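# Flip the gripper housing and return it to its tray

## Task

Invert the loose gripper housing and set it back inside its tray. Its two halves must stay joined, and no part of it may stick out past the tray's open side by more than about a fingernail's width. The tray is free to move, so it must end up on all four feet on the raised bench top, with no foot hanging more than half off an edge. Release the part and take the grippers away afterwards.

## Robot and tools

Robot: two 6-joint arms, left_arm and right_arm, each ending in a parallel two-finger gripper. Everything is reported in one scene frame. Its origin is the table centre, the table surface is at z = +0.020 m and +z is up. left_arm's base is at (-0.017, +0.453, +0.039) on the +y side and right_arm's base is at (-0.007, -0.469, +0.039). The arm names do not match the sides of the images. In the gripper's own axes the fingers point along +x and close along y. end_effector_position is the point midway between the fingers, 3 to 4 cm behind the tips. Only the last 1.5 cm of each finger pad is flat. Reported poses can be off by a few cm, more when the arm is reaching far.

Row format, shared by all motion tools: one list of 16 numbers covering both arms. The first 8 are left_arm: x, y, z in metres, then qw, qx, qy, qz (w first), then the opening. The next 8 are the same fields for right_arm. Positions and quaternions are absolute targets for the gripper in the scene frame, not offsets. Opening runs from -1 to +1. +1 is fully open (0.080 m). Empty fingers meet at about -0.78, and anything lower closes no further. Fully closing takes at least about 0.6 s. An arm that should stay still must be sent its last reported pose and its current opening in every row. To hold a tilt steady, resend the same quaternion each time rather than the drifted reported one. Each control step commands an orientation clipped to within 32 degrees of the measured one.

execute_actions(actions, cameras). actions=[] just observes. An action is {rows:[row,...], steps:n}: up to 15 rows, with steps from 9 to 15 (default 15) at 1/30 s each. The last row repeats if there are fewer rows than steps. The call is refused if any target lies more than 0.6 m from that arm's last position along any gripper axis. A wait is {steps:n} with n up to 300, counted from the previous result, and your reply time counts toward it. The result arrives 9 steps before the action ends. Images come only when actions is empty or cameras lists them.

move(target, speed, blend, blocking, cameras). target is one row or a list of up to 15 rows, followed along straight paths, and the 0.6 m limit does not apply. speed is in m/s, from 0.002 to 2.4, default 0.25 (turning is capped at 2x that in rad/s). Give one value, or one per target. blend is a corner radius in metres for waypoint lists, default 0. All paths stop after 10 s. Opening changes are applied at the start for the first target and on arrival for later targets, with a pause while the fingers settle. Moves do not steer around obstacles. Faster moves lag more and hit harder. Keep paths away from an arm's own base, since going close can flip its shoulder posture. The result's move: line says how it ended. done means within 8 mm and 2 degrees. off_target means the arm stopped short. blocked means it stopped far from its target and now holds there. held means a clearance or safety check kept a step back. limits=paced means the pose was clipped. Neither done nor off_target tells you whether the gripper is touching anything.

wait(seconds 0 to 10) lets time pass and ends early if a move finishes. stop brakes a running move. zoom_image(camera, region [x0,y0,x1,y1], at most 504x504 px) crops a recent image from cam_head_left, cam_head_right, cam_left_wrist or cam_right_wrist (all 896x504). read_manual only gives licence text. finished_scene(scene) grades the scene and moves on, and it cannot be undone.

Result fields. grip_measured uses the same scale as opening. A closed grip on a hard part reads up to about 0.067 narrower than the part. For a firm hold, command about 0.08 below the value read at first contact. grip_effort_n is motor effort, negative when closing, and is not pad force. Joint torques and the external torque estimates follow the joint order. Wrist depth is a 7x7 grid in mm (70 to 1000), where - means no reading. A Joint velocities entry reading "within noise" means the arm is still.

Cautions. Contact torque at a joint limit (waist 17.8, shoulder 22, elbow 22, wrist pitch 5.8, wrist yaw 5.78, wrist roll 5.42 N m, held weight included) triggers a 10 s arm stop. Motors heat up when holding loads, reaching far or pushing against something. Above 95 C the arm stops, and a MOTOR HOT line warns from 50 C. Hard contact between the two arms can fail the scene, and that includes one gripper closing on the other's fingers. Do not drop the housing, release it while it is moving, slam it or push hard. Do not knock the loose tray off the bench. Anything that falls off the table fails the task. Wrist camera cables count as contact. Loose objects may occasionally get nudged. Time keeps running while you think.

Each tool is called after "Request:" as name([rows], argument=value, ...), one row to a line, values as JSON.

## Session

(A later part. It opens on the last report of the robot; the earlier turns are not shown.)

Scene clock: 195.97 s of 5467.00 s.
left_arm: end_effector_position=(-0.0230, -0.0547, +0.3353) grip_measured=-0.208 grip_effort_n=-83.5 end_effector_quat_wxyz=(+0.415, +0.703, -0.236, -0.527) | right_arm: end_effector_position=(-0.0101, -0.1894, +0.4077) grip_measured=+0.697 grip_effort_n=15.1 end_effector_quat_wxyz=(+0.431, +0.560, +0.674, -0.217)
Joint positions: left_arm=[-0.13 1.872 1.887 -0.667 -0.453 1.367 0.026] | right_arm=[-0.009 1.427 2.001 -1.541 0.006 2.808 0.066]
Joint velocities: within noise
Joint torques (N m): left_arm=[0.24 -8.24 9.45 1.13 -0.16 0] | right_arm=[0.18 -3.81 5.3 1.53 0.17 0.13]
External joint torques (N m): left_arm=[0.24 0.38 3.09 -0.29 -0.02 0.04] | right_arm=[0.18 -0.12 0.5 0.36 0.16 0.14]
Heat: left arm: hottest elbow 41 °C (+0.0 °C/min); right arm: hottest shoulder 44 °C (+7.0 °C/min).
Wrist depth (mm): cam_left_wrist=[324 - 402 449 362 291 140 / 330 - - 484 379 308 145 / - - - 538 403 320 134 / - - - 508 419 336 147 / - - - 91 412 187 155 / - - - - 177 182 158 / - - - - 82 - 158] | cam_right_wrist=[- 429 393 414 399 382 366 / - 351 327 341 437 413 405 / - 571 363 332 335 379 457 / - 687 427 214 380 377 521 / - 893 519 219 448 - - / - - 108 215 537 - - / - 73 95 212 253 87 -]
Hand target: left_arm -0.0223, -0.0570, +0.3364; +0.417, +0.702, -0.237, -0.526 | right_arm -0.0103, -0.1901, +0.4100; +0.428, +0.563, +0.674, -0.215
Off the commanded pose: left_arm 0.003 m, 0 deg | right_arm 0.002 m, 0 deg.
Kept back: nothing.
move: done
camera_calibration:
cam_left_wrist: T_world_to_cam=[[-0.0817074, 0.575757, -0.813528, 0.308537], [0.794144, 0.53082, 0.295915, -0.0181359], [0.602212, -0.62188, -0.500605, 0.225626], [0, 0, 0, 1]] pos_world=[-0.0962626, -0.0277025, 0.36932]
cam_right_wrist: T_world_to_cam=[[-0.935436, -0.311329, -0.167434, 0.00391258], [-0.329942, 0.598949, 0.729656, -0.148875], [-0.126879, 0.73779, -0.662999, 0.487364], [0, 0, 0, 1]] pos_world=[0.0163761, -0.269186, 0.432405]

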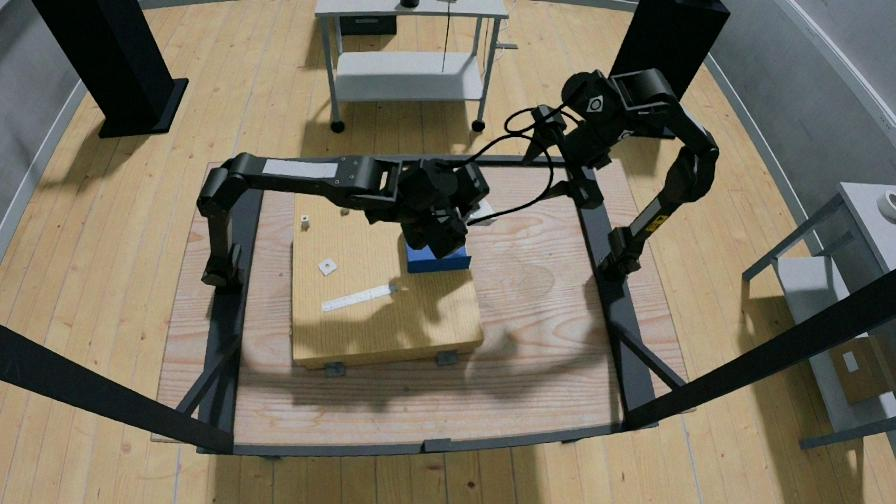

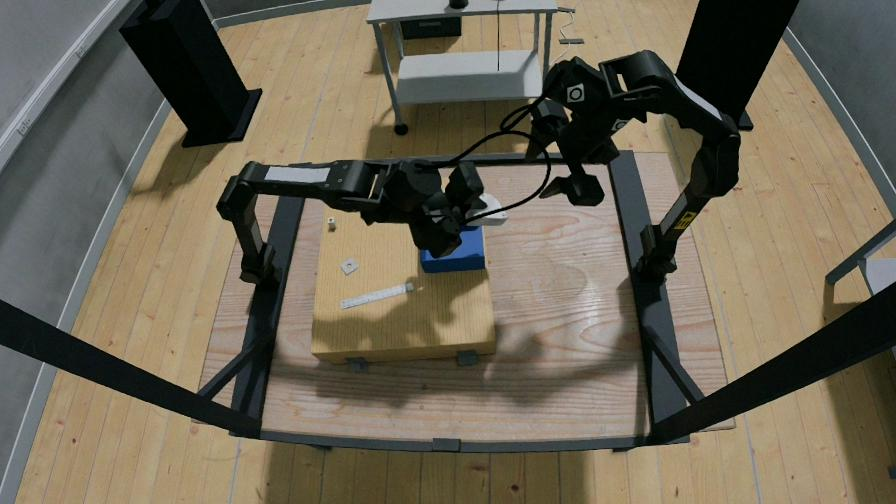

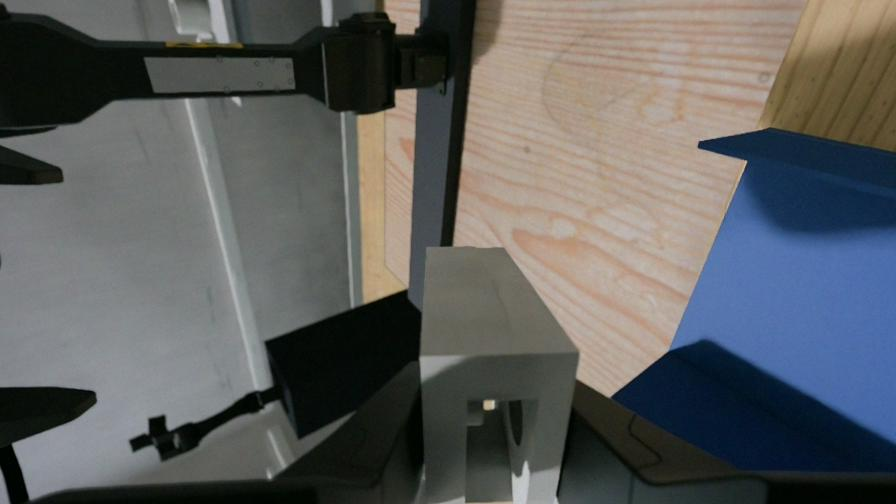

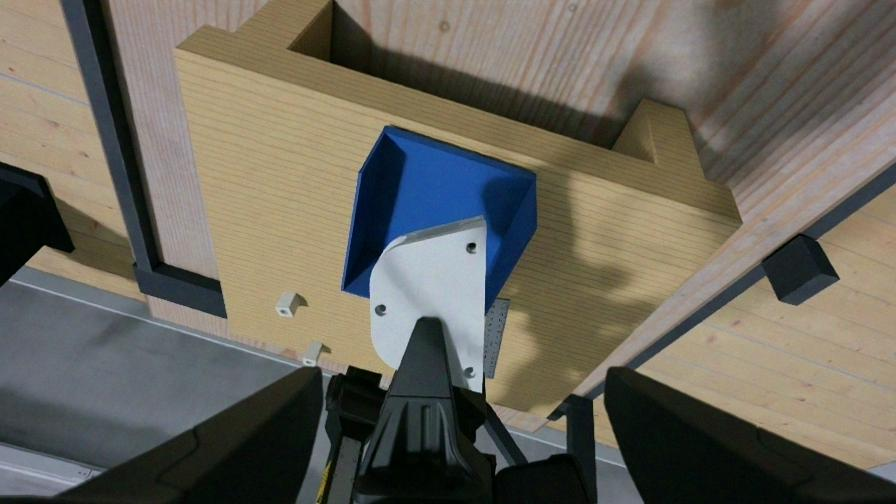

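Request:
move([
  [-0.0222,-0.0500,0.3465,0.792,0.2015,0.2048,-0.5395,-0.35,-0.0103,-0.20,0.41,0.4283,0.5626,0.6736,-0.2151,0.7],
  [-0.0222,-0.0500,0.3465,0.7025,-0.4175,0.5263,-0.2366,-0.35,-0.0103,-0.20,0.41,0.4283,0.5626,0.6736,-0.2151,0.7],
], speed=0.3)

Request:
zoom_image(camera="cam_left_wrist", region=[200, 0, 704, 504])

Request:
zoom_image(camera="cam_right_wrist", region=[200, 0, 704, 504])

Scene clock: 202.33 s of 5467.00 s.
left_arm: end_effector_position=(-0.0226, -0.0511, +0.3346) grip_measured=-0.208 grip_effort_n=-83.5 end_effector_quat_wxyz=(+0.709, -0.405, +0.529, -0.232) | right_arm: end_effector_position=(-0.0100, -0.1976, +0.4099) grip_measured=+0.697 grip_effort_n=14.7 end_effector_quat_wxyz=(+0.429, +0.562, +0.674, -0.215)
Joint positions: left_arm=[-0.13 1.872 1.899 -0.702 -0.452 -1.77 0.026] | right_arm=[-0.008 1.402 1.99 -1.55 0.008 2.81 0.066]
Joint velocities: within noise
Joint torques (N m): left_arm=[-0.21 -10.34 10.02 1.02 -0.31 -0.1] | right_arm=[0.15 -4.29 3.91 1.57 0.14 0.12]
External joint torques (N m): left_arm=[-0.19 -1.99 3.81 -0.31 -0.11 -0.14] | right_arm=[0.16 -0.81 -0.87 0.38 0.11 0.13]
Heat: left arm: hottest elbow 42 °C (+1.0 °C/min); right arm: hottest shoulder 43 °C (+3.0 °C/min).
Wrist depth (mm): cam_left_wrist=[156 184 394 538 - - - / 155 183 393 543 - - - / 141 161 394 544 - - - / 148 171 395 466 - - - / 149 170 380 91 444 419 360 / 145 171 366 - - - - / 145 161 - - 82 - -] | cam_right_wrist=[- 441 412 416 399 382 367 / - 355 333 355 441 419 407 / - 574 369 336 343 387 453 / - 685 431 341 384 388 - / - 887 519 231 453 - - / - - 108 229 551 - - / - 73 214 221 726 87 -]
Hand target: left_arm -0.0223, -0.0499, +0.3464; +0.702, -0.417, +0.526, -0.237 | right_arm -0.0103, -0.2000, +0.4100; +0.428, +0.563, +0.674, -0.215
Off the commanded pose: left_arm 0.012 m, 2 deg | right_arm 0.002 m, 0 deg.
Kept back: nothing.
move: off_target (left_arm)
camera_calibration:
cam_left_wrist: T_world_to_cam=[[0.0573047, -0.55517, 0.82976, -0.298554], [-0.997847, -0.0583936, 0.0298435, -0.00175468], [0.0318845, -0.829684, -0.557321, 0.222726], [0, 0, 0, 1]] pos_world=[0.00825614, 0.0189418, 0.371911]
cam_right_wrist: T_world_to_cam=[[-0.935558, -0.309565, -0.170004, 0.00319144], [-0.330055, 0.59506, 0.73278, -0.147521], [-0.12568, 0.741669, -0.658887, 0.49396], [0, 0, 0, 1]] pos_world=[0.0163768, -0.277583, 0.434107]

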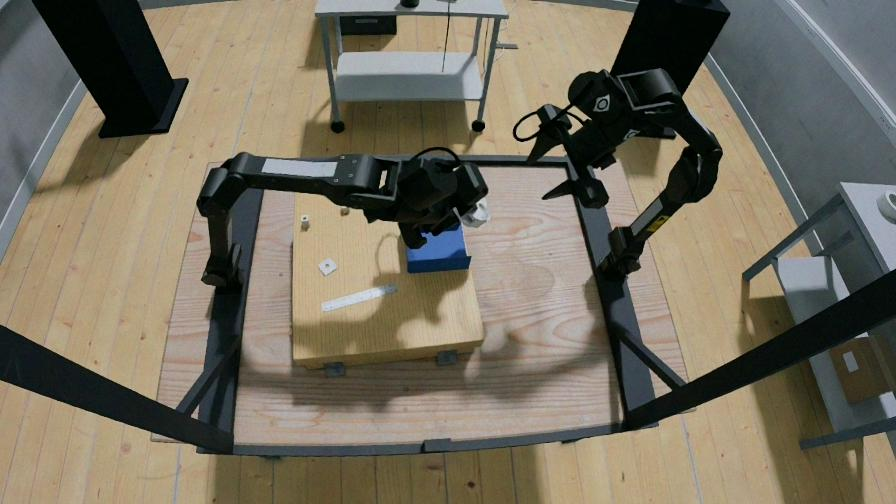

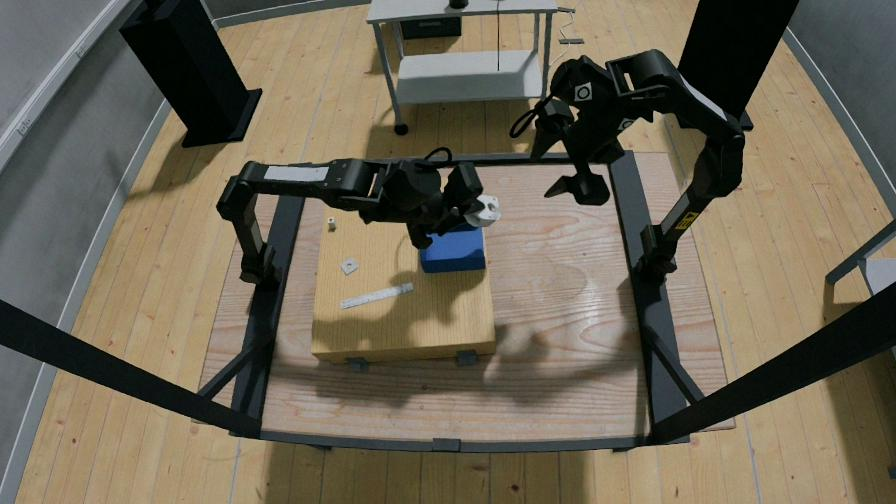

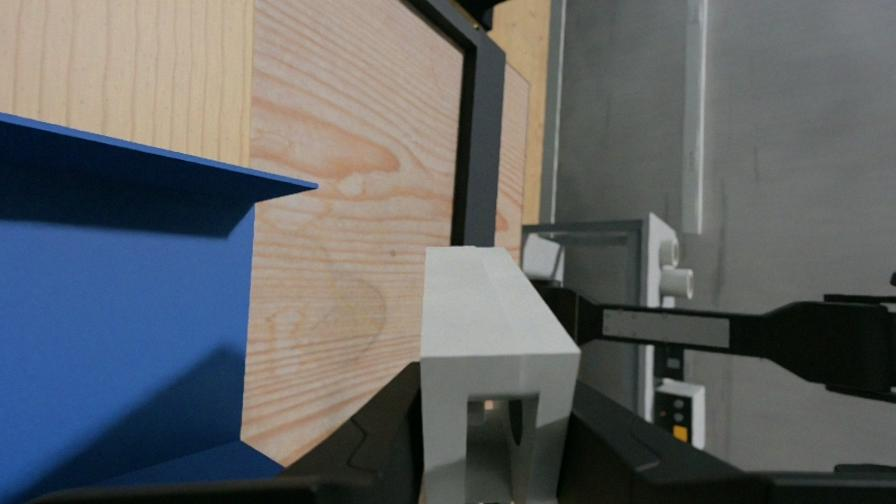

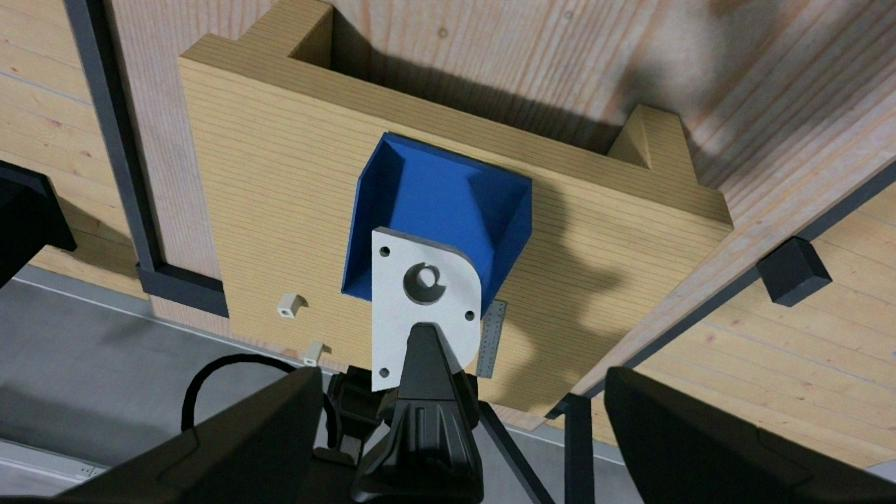

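Scaled by 1.000.

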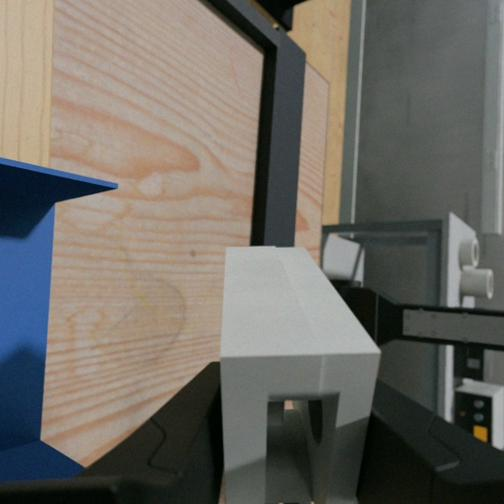

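Scaled by 1.000.

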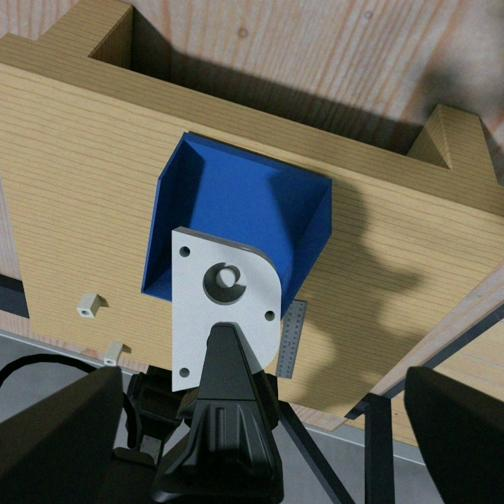

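Request:
move([
  [-0.0222,-0.0500,0.3465,0.7025,-0.4175,0.5263,-0.2366,-0.35,-0.0107,-0.148,0.387,0.4283,0.5626,0.6736,-0.2151,0.75],
  [-0.0222,-0.0500,0.3465,0.7025,-0.4175,0.5263,-0.2366,-0.35,-0.0107,-0.120,0.347,0.4283,0.5626,0.6736,-0.2151,0.75],
], speed=0.12)

Request:
zoom_image(camera="cam_left_wrist", region=[200, 0, 704, 504])

Request:
zoom_image(camera="cam_right_wrist", region=[200, 0, 704, 504])

Scene clock: 205.70 s of 5467.00 s.
left_arm: end_effector_position=(-0.0226, -0.0511, +0.3345) grip_measured=-0.208 grip_effort_n=-83.5 end_effector_quat_wxyz=(+0.709, -0.405, +0.529, -0.231) | right_arm: end_effector_position=(-0.0111, -0.1211, +0.3507) grip_measured=+0.747 grip_effort_n=15.1 end_effector_quat_wxyz=(+0.426, +0.564, +0.675, -0.211)
Joint positions: left_arm=[-0.13 1.872 1.899 -0.702 -0.452 -1.771 0.026] | right_arm=[-0.008 1.495 1.762 -1.217 0.008 2.81 0.069]
Joint velocities: within noise
Joint torques (N m): left_arm=[-0.03 -10.64 9.98 1.09 -0.31 -0.1] | right_arm=[-0.19 -4.74 4.84 1.84 0.05 0.03]
External joint torques (N m): left_arm=[0.05 -2.25 3.74 -0.27 -0.13 -0.14] | right_arm=[-0.17 0.5 -1 0.65 0.02 0.04]
Heat: left arm: hottest elbow 42 °C (+1.0 °C/min); right arm: hottest shoulder 43 °C (+2.0 °C/min).
Wrist depth (mm): cam_left_wrist=[155 183 395 545 - - - / 155 183 392 543 - - 157 / 141 161 397 542 - - 114 / 148 171 395 465 - 105 92 / 148 171 381 91 447 404 169 / 145 171 366 - - - 162 / 145 162 - - 82 - -] | cam_right_wrist=[401 235 235 334 339 324 312 / 472 267 250 231 240 298 340 / - 311 283 256 243 246 258 / - 380 337 129 274 280 405 / - 673 405 132 338 341 - / - - 97 133 133 - - / - 75 98 127 623 89 -]
Hand target: left_arm -0.0223, -0.0498, +0.3463; +0.702, -0.417, +0.526, -0.237 | right_arm -0.0107, -0.1200, +0.3470; +0.428, +0.563, +0.674, -0.215
Off the commanded pose: left_arm 0.012 m, 2 deg | right_arm 0.004 m, 1 deg.
Kept back: nothing.
move: off_target (left_arm)
camera_calibration:
cam_left_wrist: T_world_to_cam=[[0.0579486, -0.555207, 0.829691, -0.298389], [-0.997807, -0.0588483, 0.0303107, -0.00200913], [0.0319972, -0.829628, -0.557399, 0.222783], [0, 0, 0, 1]] pos_world=[0.00815807, 0.0190412, 0.371811]
cam_right_wrist: T_world_to_cam=[[-0.935578, -0.307803, -0.173061, 0.0170822], [-0.329957, 0.587451, 0.738938, -0.153163], [-0.125783, 0.748437, -0.651168, 0.396177], [0, 0, 0, 1]] pos_world=[0.0152767, -0.20128, 0.374112]

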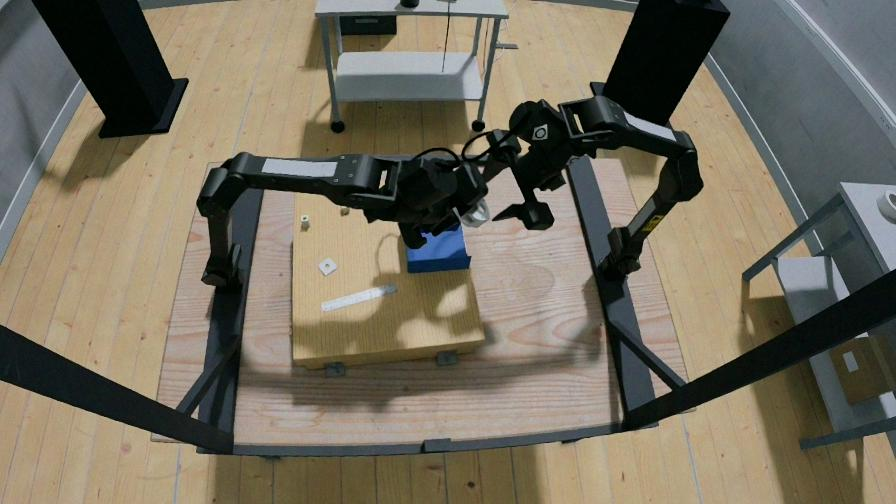

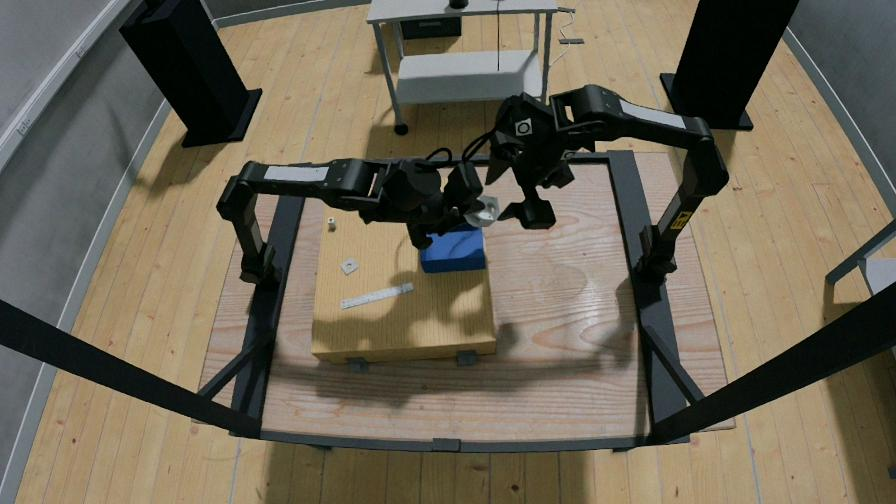

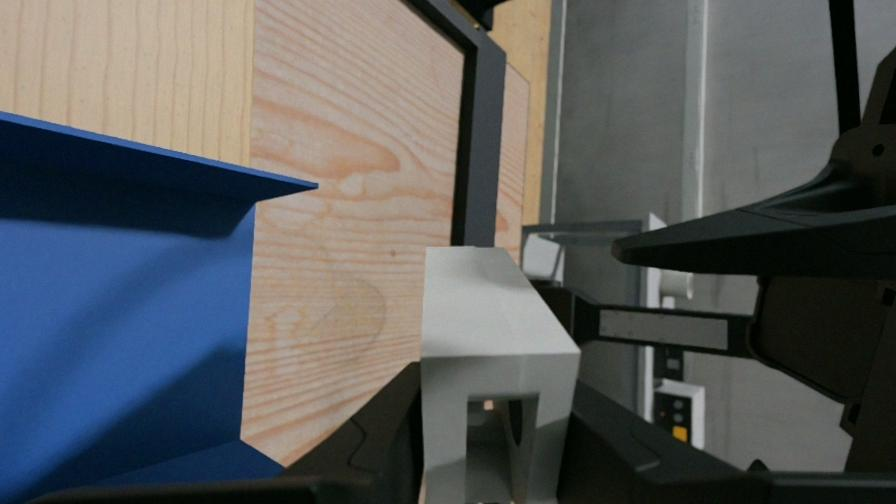

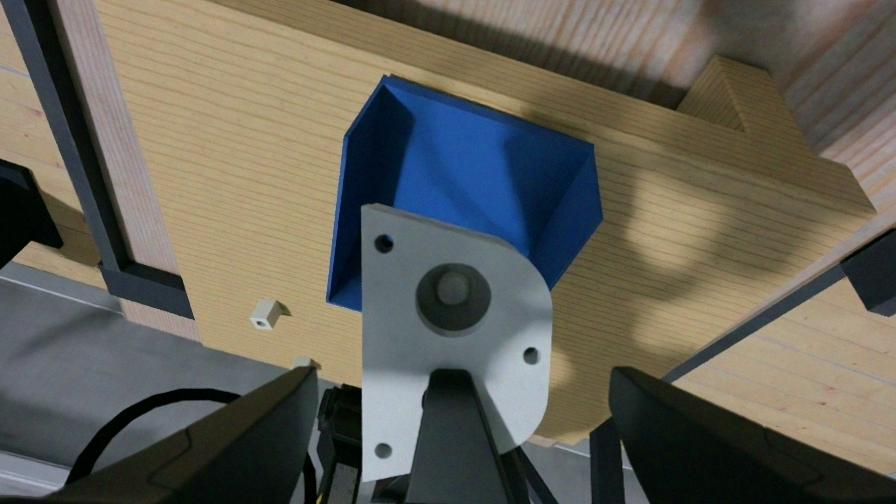

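Scaled by 1.000.

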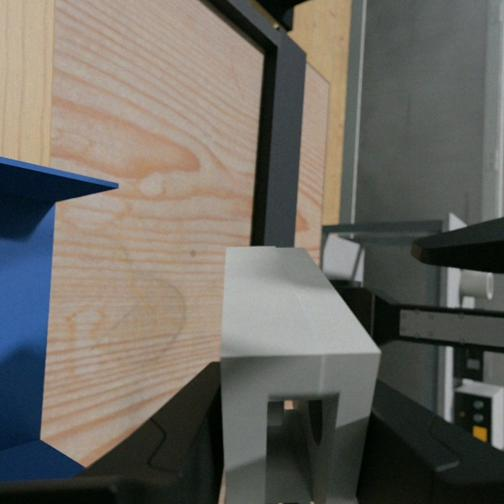

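Scaled by 1.000.

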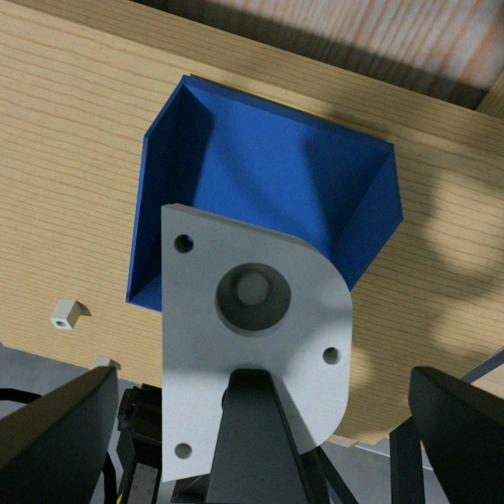

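Request:
move([
  [-0.0222,-0.0500,0.3465,0.7025,-0.4175,0.5263,-0.2366,-0.35,-0.0107,-0.1005,0.318,0.4283,0.5626,0.6736,-0.2151,0.75],
], speed=0.08)

Request:
zoom_image(camera="cam_left_wrist", region=[200, 0, 704, 504])

Request:
zoom_image(camera="cam_right_wrist", region=[200, 0, 704, 504])

Scene clock: 207.27 s of 5467.00 s.
left_arm: end_effector_position=(-0.0226, -0.0511, +0.3345) grip_measured=-0.208 grip_effort_n=-83.5 end_effector_quat_wxyz=(+0.709, -0.405, +0.529, -0.231) | right_arm: end_effector_position=(-0.0114, -0.1016, +0.3227) grip_measured=+0.747 grip_effort_n=15.1 end_effector_quat_wxyz=(+0.426, +0.564, +0.675, -0.210)
Joint positions: left_arm=[-0.13 1.872 1.899 -0.702 -0.452 -1.771 0.026] | right_arm=[-0.008 1.516 1.657 -1.089 0.008 2.81 0.069]
Joint velocities: within noise
Joint torques (N m): left_arm=[-0.22 -10.42 9.87 1.11 -0.36 -0.1] | right_arm=[-0.32 -4.75 5.11 1.82 0.04 0]
External joint torques (N m): left_arm=[-0.19 -2.09 3.68 -0.23 -0.18 -0.14] | right_arm=[-0.3 1.04 -1.07 0.62 0.01 0.02]
Heat: left arm: hottest elbow 43 °C (+2.0 °C/min); right arm: hottest shoulder 42 °C (+1.0 °C/min).
Wrist depth (mm): cam_left_wrist=[155 183 397 543 - - - / 155 183 395 545 - - 98 / 142 161 396 543 - 114 - / 148 170 395 125 112 88 92 / 148 171 379 91 446 178 105 / 145 171 367 - - 178 106 / 145 161 - - 82 - 108] | cam_right_wrist=[213 202 198 214 307 297 286 / 398 231 212 197 203 228 281 / 506 267 240 218 206 211 214 / - 318 110 120 225 242 228 / - 400 96 95 200 283 - / - 453 97 98 97 - - / - 75 100 99 100 89 -]
Hand target: left_arm -0.0223, -0.0498, +0.3463; +0.702, -0.417, +0.526, -0.237 | right_arm -0.0107, -0.1006, +0.3180; +0.428, +0.563, +0.674, -0.215
Off the commanded pose: left_arm 0.012 m, 2 deg | right_arm 0.005 m, 1 deg.
Kept back: nothing.
move: off_target (left_arm)
camera_calibration:
cam_left_wrist: T_world_to_cam=[[0.0579486, -0.555207, 0.829691, -0.298389], [-0.997807, -0.0588483, 0.0303107, -0.00200913], [0.0319972, -0.829628, -0.557399, 0.222783], [0, 0, 0, 1]] pos_world=[0.00815807, 0.0190412, 0.371811]
cam_right_wrist: T_world_to_cam=[[-0.93561, -0.307351, -0.173694, 0.0181947], [-0.329868, 0.585791, 0.740294, -0.144594], [-0.125782, 0.749923, -0.649457, 0.362935], [0, 0, 0, 1]] pos_world=[0.0149767, -0.181879, 0.345914]

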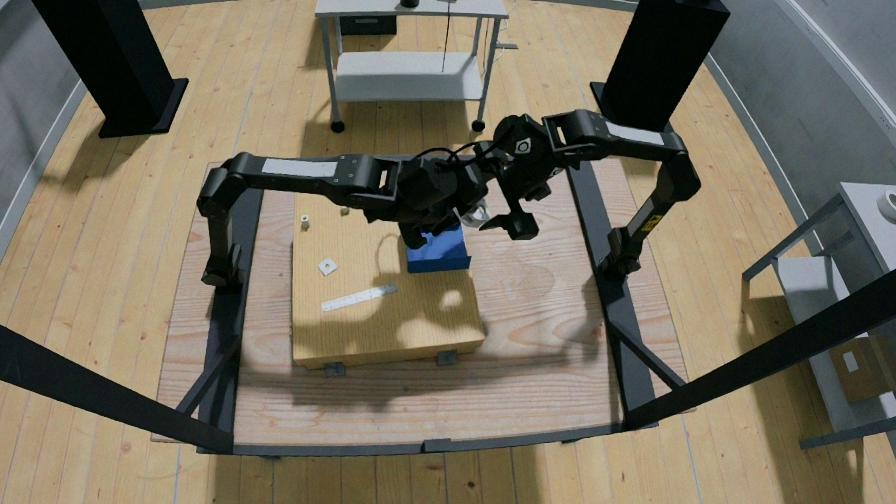

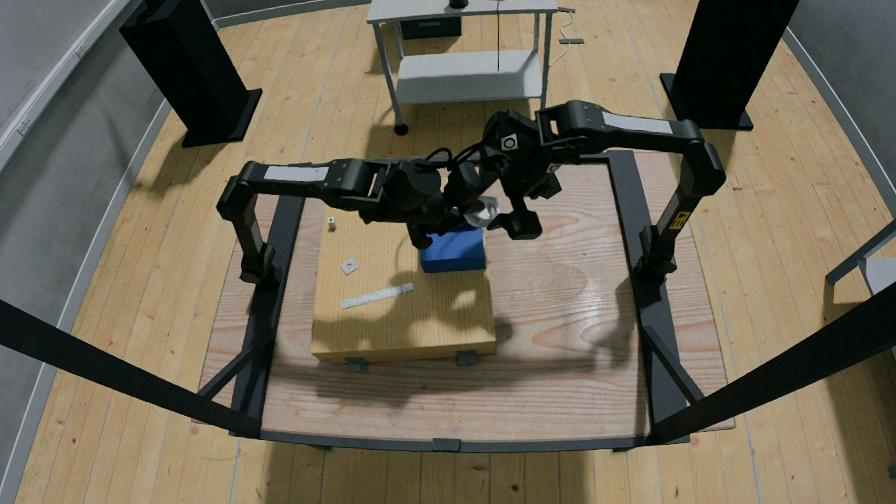

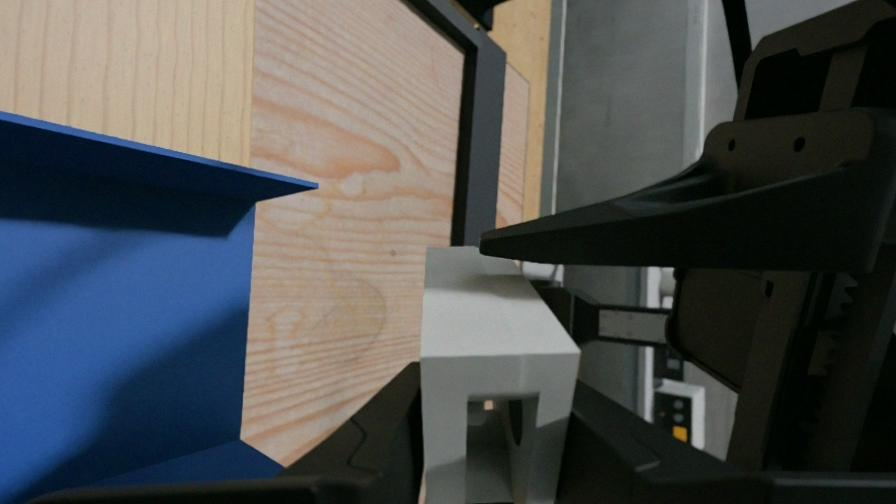

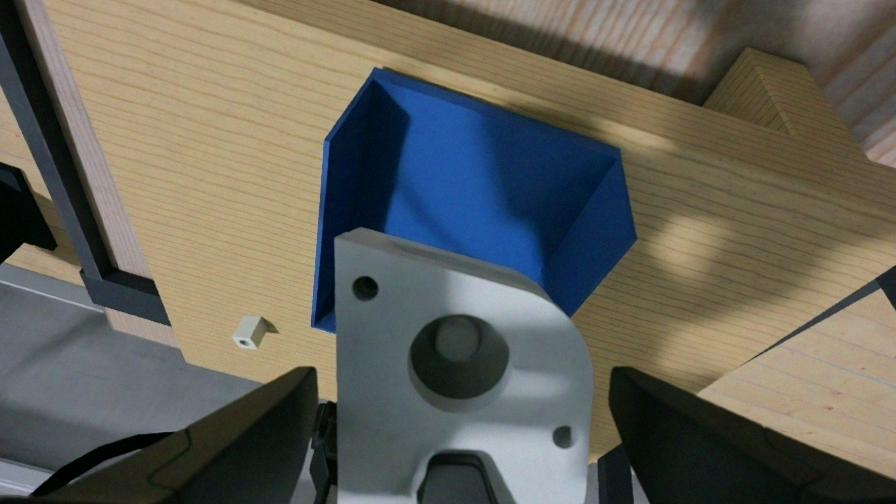

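Scaled by 1.000.

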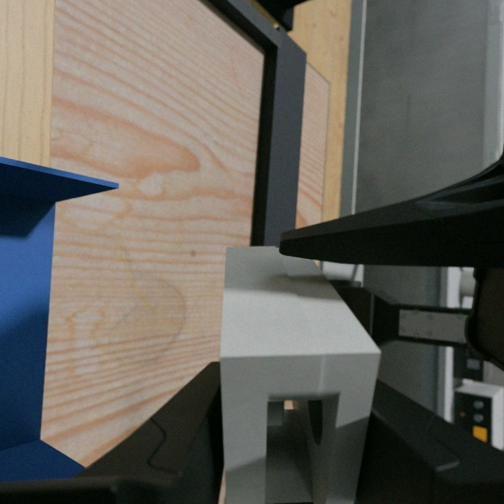

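Scaled by 1.000.

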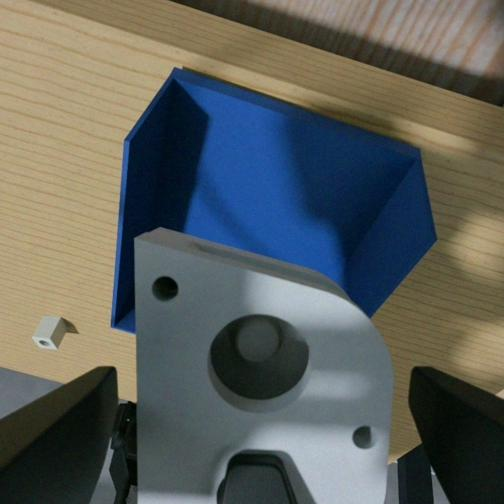

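Request:
move([
  [-0.0222,-0.0500,0.3465,0.7025,-0.4175,0.5263,-0.2366,-0.35,-0.0107,-0.0920,0.306,0.4283,0.5626,0.6736,-0.2151,0.75],
], speed=0.06)

Request:
zoom_image(camera="cam_left_wrist", region=[200, 0, 704, 504])

Request:
zoom_image(camera="cam_right_wrist", region=[200, 0, 704, 504])

Scene clock: 208.43 s of 5467.00 s.
left_arm: end_effector_position=(-0.0226, -0.0511, +0.3345) grip_measured=-0.208 grip_effort_n=-83.5 end_effector_quat_wxyz=(+0.709, -0.405, +0.529, -0.231) | right_arm: end_effector_position=(-0.0114, -0.0932, +0.3116) grip_measured=+0.747 grip_effort_n=15.1 end_effector_quat_wxyz=(+0.425, +0.565, +0.676, -0.210)
Joint positions: left_arm=[-0.13 1.872 1.899 -0.702 -0.452 -1.771 0.026] | right_arm=[-0.009 1.53 1.622 -1.038 0.008 2.81 0.069]
Joint velocities: within noise
Joint torques (N m): left_arm=[-0.22 -10.48 9.92 1.03 -0.33 -0.11] | right_arm=[-0.33 -4.94 5.11 1.84 0.03 -0.02]
External joint torques (N m): left_arm=[-0.15 -1.98 3.62 -0.32 -0.14 -0.15] | right_arm=[-0.36 0.99 -1.12 0.66 0.01 -0.01]
Heat: left arm: hottest elbow 43 °C (+2.0 °C/min); right arm: hottest shoulder 42 °C (+1.0 °C/min).
Wrist depth (mm): cam_left_wrist=[155 183 395 539 - - - / 155 183 397 546 - - - / 141 161 395 545 691 82 - / 148 170 395 105 - 85 80 / 148 171 377 91 440 129 96 / 145 171 365 - - 115 98 / 145 161 - - 82 - 102] | cam_right_wrist=[198 190 184 196 294 286 275 / 232 215 196 183 188 209 253 / 457 251 213 204 191 198 199 / 598 296 222 225 212 225 214 / - 375 - 81 196 266 262 / - 425 83 97 82 307 - / - 75 89 85 84 89 -]
Hand target: left_arm -0.0223, -0.0498, +0.3463; +0.702, -0.417, +0.526, -0.237 | right_arm -0.0106, -0.0920, +0.3059; +0.428, +0.563, +0.673, -0.215
Off the commanded pose: left_arm 0.012 m, 2 deg | right_arm 0.006 m, 1 deg.
Kept back: nothing.
move: off_target (left_arm)
camera_calibration:
cam_left_wrist: T_world_to_cam=[[0.0579486, -0.555207, 0.829691, -0.298389], [-0.997807, -0.0588483, 0.0303107, -0.00200913], [0.0319972, -0.829628, -0.557399, 0.222783], [0, 0, 0, 1]] pos_world=[0.00815807, 0.0190412, 0.371811]
cam_right_wrist: T_world_to_cam=[[-0.935728, -0.306594, -0.174394, 0.0190707], [-0.329647, 0.58425, 0.74161, -0.141821], [-0.125483, 0.751433, -0.647767, 0.348912], [0, 0, 0, 1]] pos_world=[0.014877, -0.173478, 0.334515]

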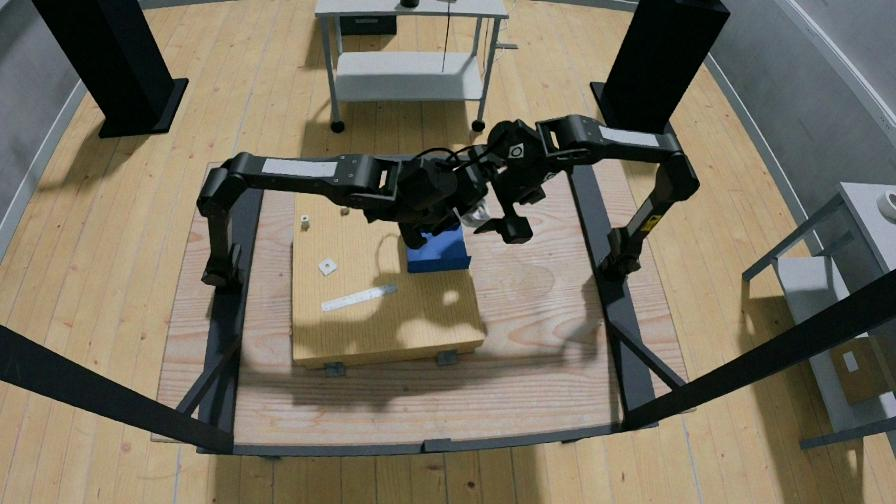

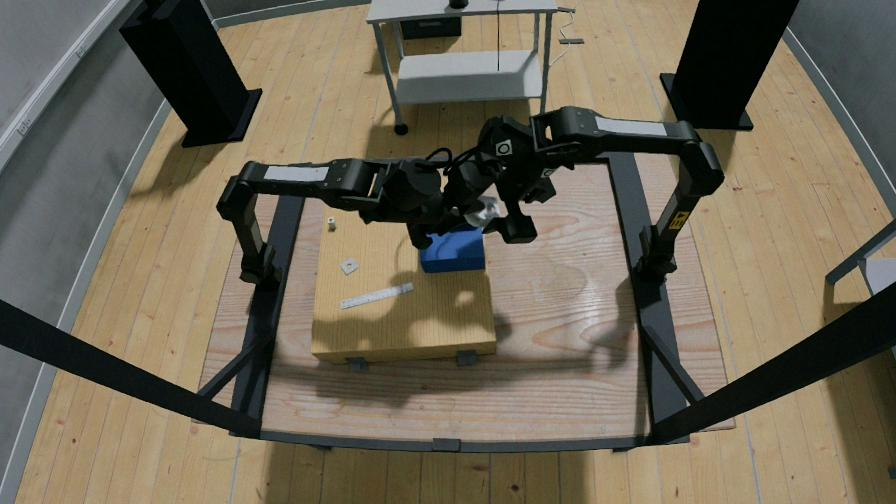

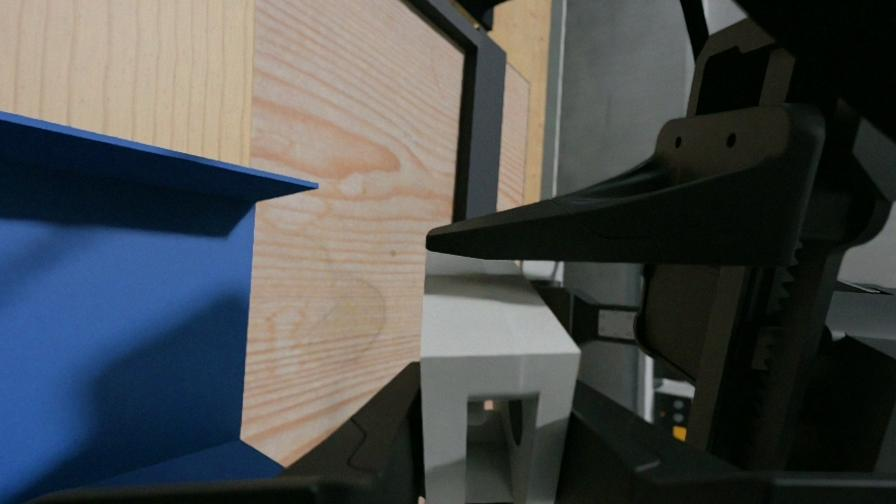

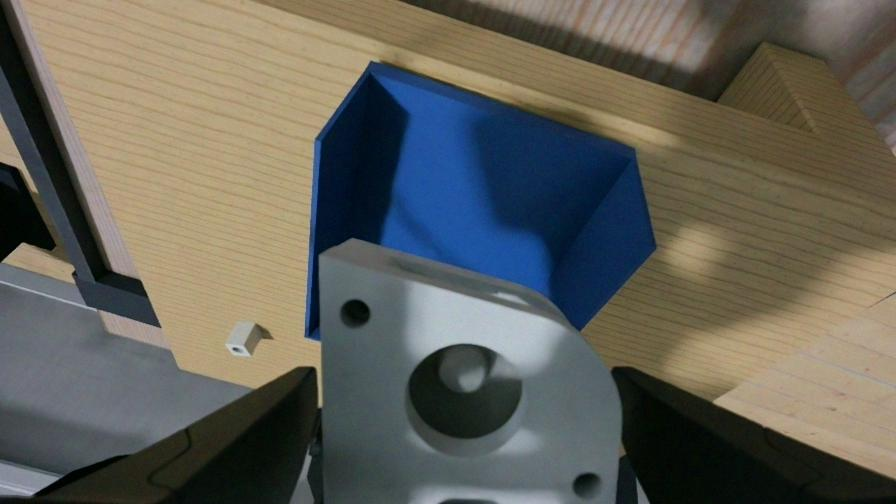

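Scaled by 1.000.

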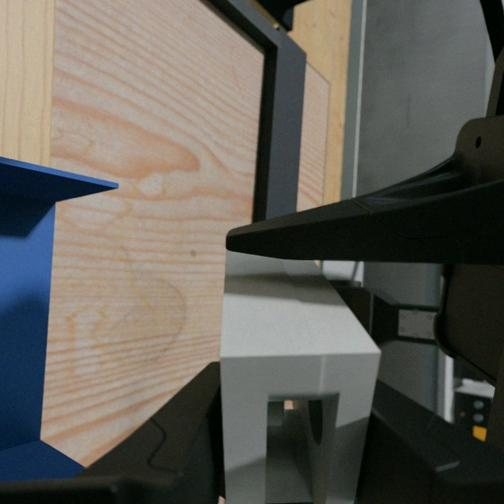

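Scaled by 1.000.

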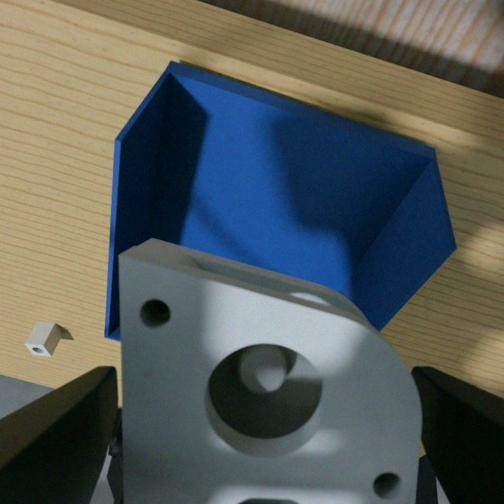

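Request:
move([
  [-0.0222,-0.0500,0.3465,0.7025,-0.4175,0.5263,-0.2366,-0.35,-0.0109,-0.0928,0.308,0.4283,0.5626,0.6736,-0.2151,0.25],
], speed=0.06)

Request:
zoom_image(camera="cam_left_wrist", region=[200, 0, 704, 504])

Request:
zoom_image(camera="cam_right_wrist", region=[200, 0, 704, 504])

Scene clock: 210.47 s of 5467.00 s.
left_arm: end_effector_position=(-0.0227, -0.0510, +0.3343) grip_measured=-0.208 grip_effort_n=-83.5 end_effector_quat_wxyz=(+0.709, -0.405, +0.529, -0.231) | right_arm: end_effector_position=(-0.0114, -0.0933, +0.3115) grip_measured=+0.341 grip_effort_n=-83.5 end_effector_quat_wxyz=(+0.425, +0.565, +0.676, -0.210)
Joint positions: left_arm=[-0.13 1.872 1.899 -0.703 -0.451 -1.771 0.026] | right_arm=[-0.009 1.53 1.622 -1.039 0.007 2.81 0.05]
Joint velocities: within noise
Joint torques (N m): left_arm=[-0.14 -10.46 9.76 1.11 -0.36 -0.11] | right_arm=[-0.17 -4.97 5.91 1.24 0.07 0.01]
External joint torques (N m): left_arm=[-0.13 -2.33 3.71 -0.19 -0.17 -0.15] | right_arm=[-0.15 0.97 -0.37 0.04 0.05 0.02]
Heat: left arm: hottest elbow 43 °C (+2.0 °C/min); right arm: hottest shoulder 42 °C (+1.0 °C/min).
Wrist depth (mm): cam_left_wrist=[155 183 396 538 - - - / 155 182 394 544 - - - / 141 161 391 541 - 102 - / 144 170 393 119 97 83 79 / 148 170 379 91 436 113 96 / 145 171 367 - - 113 98 / 145 161 - - 82 - -] | cam_right_wrist=[199 190 185 195 294 286 276 / 233 216 198 182 187 208 253 / 458 251 214 205 191 198 200 / - 297 232 226 214 225 215 / - 385 - 81 184 266 262 / - - 83 89 83 321 - / - - 76 85 84 75 -]
Hand target: left_arm -0.0222, -0.0498, +0.3463; +0.702, -0.417, +0.526, -0.236 | right_arm -0.0110, -0.0928, +0.3079; +0.428, +0.563, +0.674, -0.215
Off the commanded pose: left_arm 0.012 m, 2 deg | right_arm 0.004 m, 1 deg.
Kept back: nothing.
move: off_target (left_arm)
camera_calibration:
cam_left_wrist: T_world_to_cam=[[0.0579243, -0.555914, 0.829219, -0.298114], [-0.99783, -0.0582756, 0.0306341, -0.0021397], [0.0312933, -0.829195, -0.558083, 0.222978], [0, 0, 0, 1]] pos_world=[0.00815523, 0.0190423, 0.371708]
cam_right_wrist: T_world_to_cam=[[-0.935798, -0.306842, -0.173581, 0.0188193], [-0.329259, 0.58477, 0.741372, -0.141565], [-0.125979, 0.750927, -0.648257, 0.349083], [0, 0, 0, 1]] pos_world=[0.0149767, -0.173579, 0.334515]

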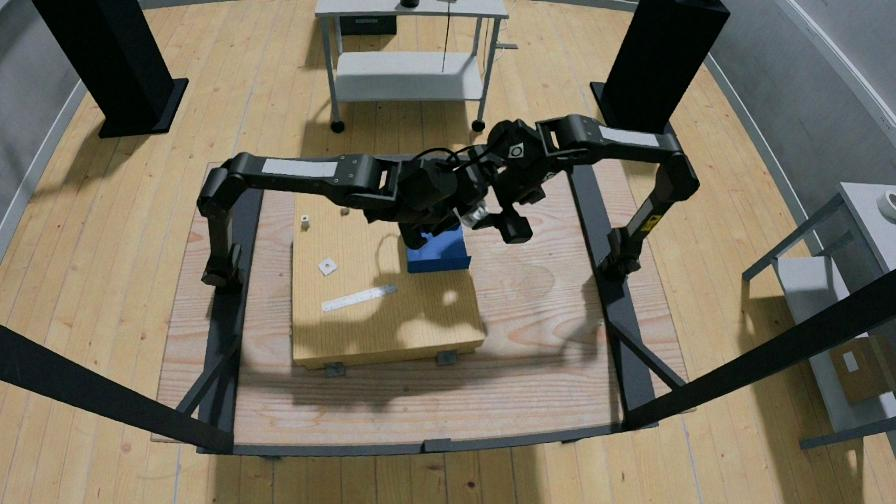

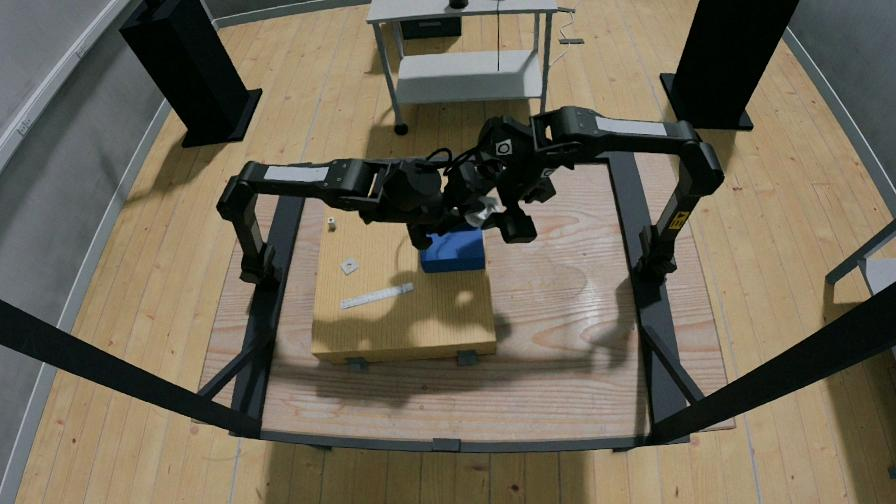

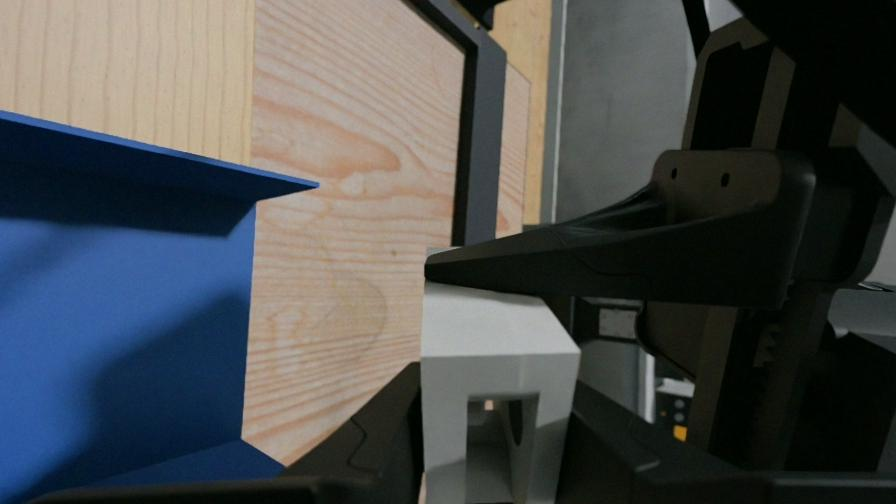

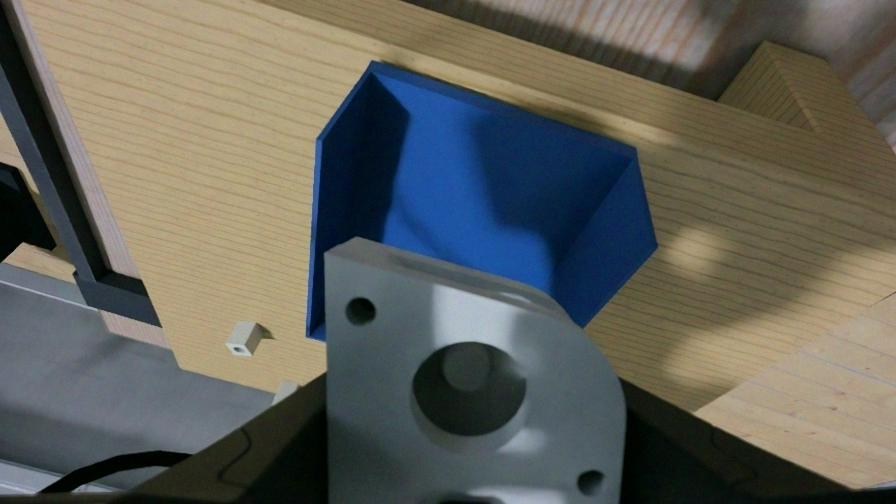

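Scaled by 1.000.

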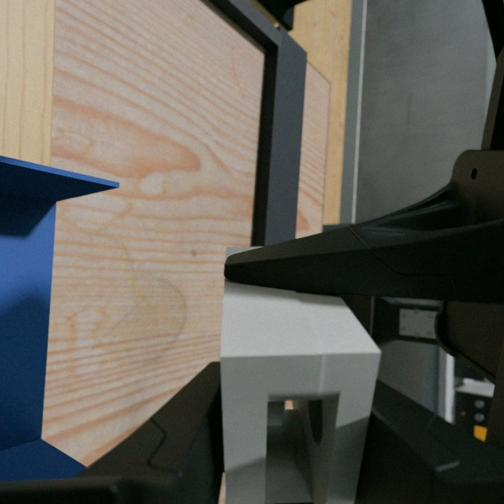

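Scaled by 1.000.

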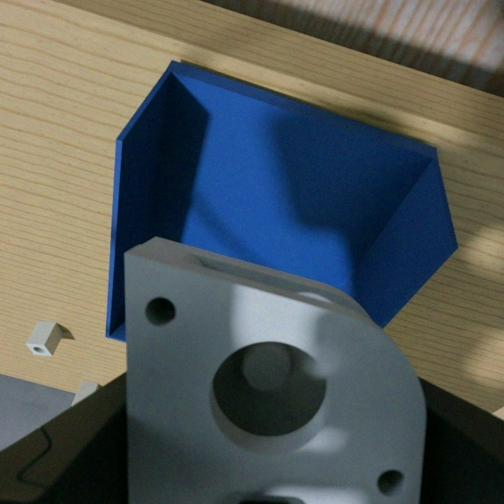

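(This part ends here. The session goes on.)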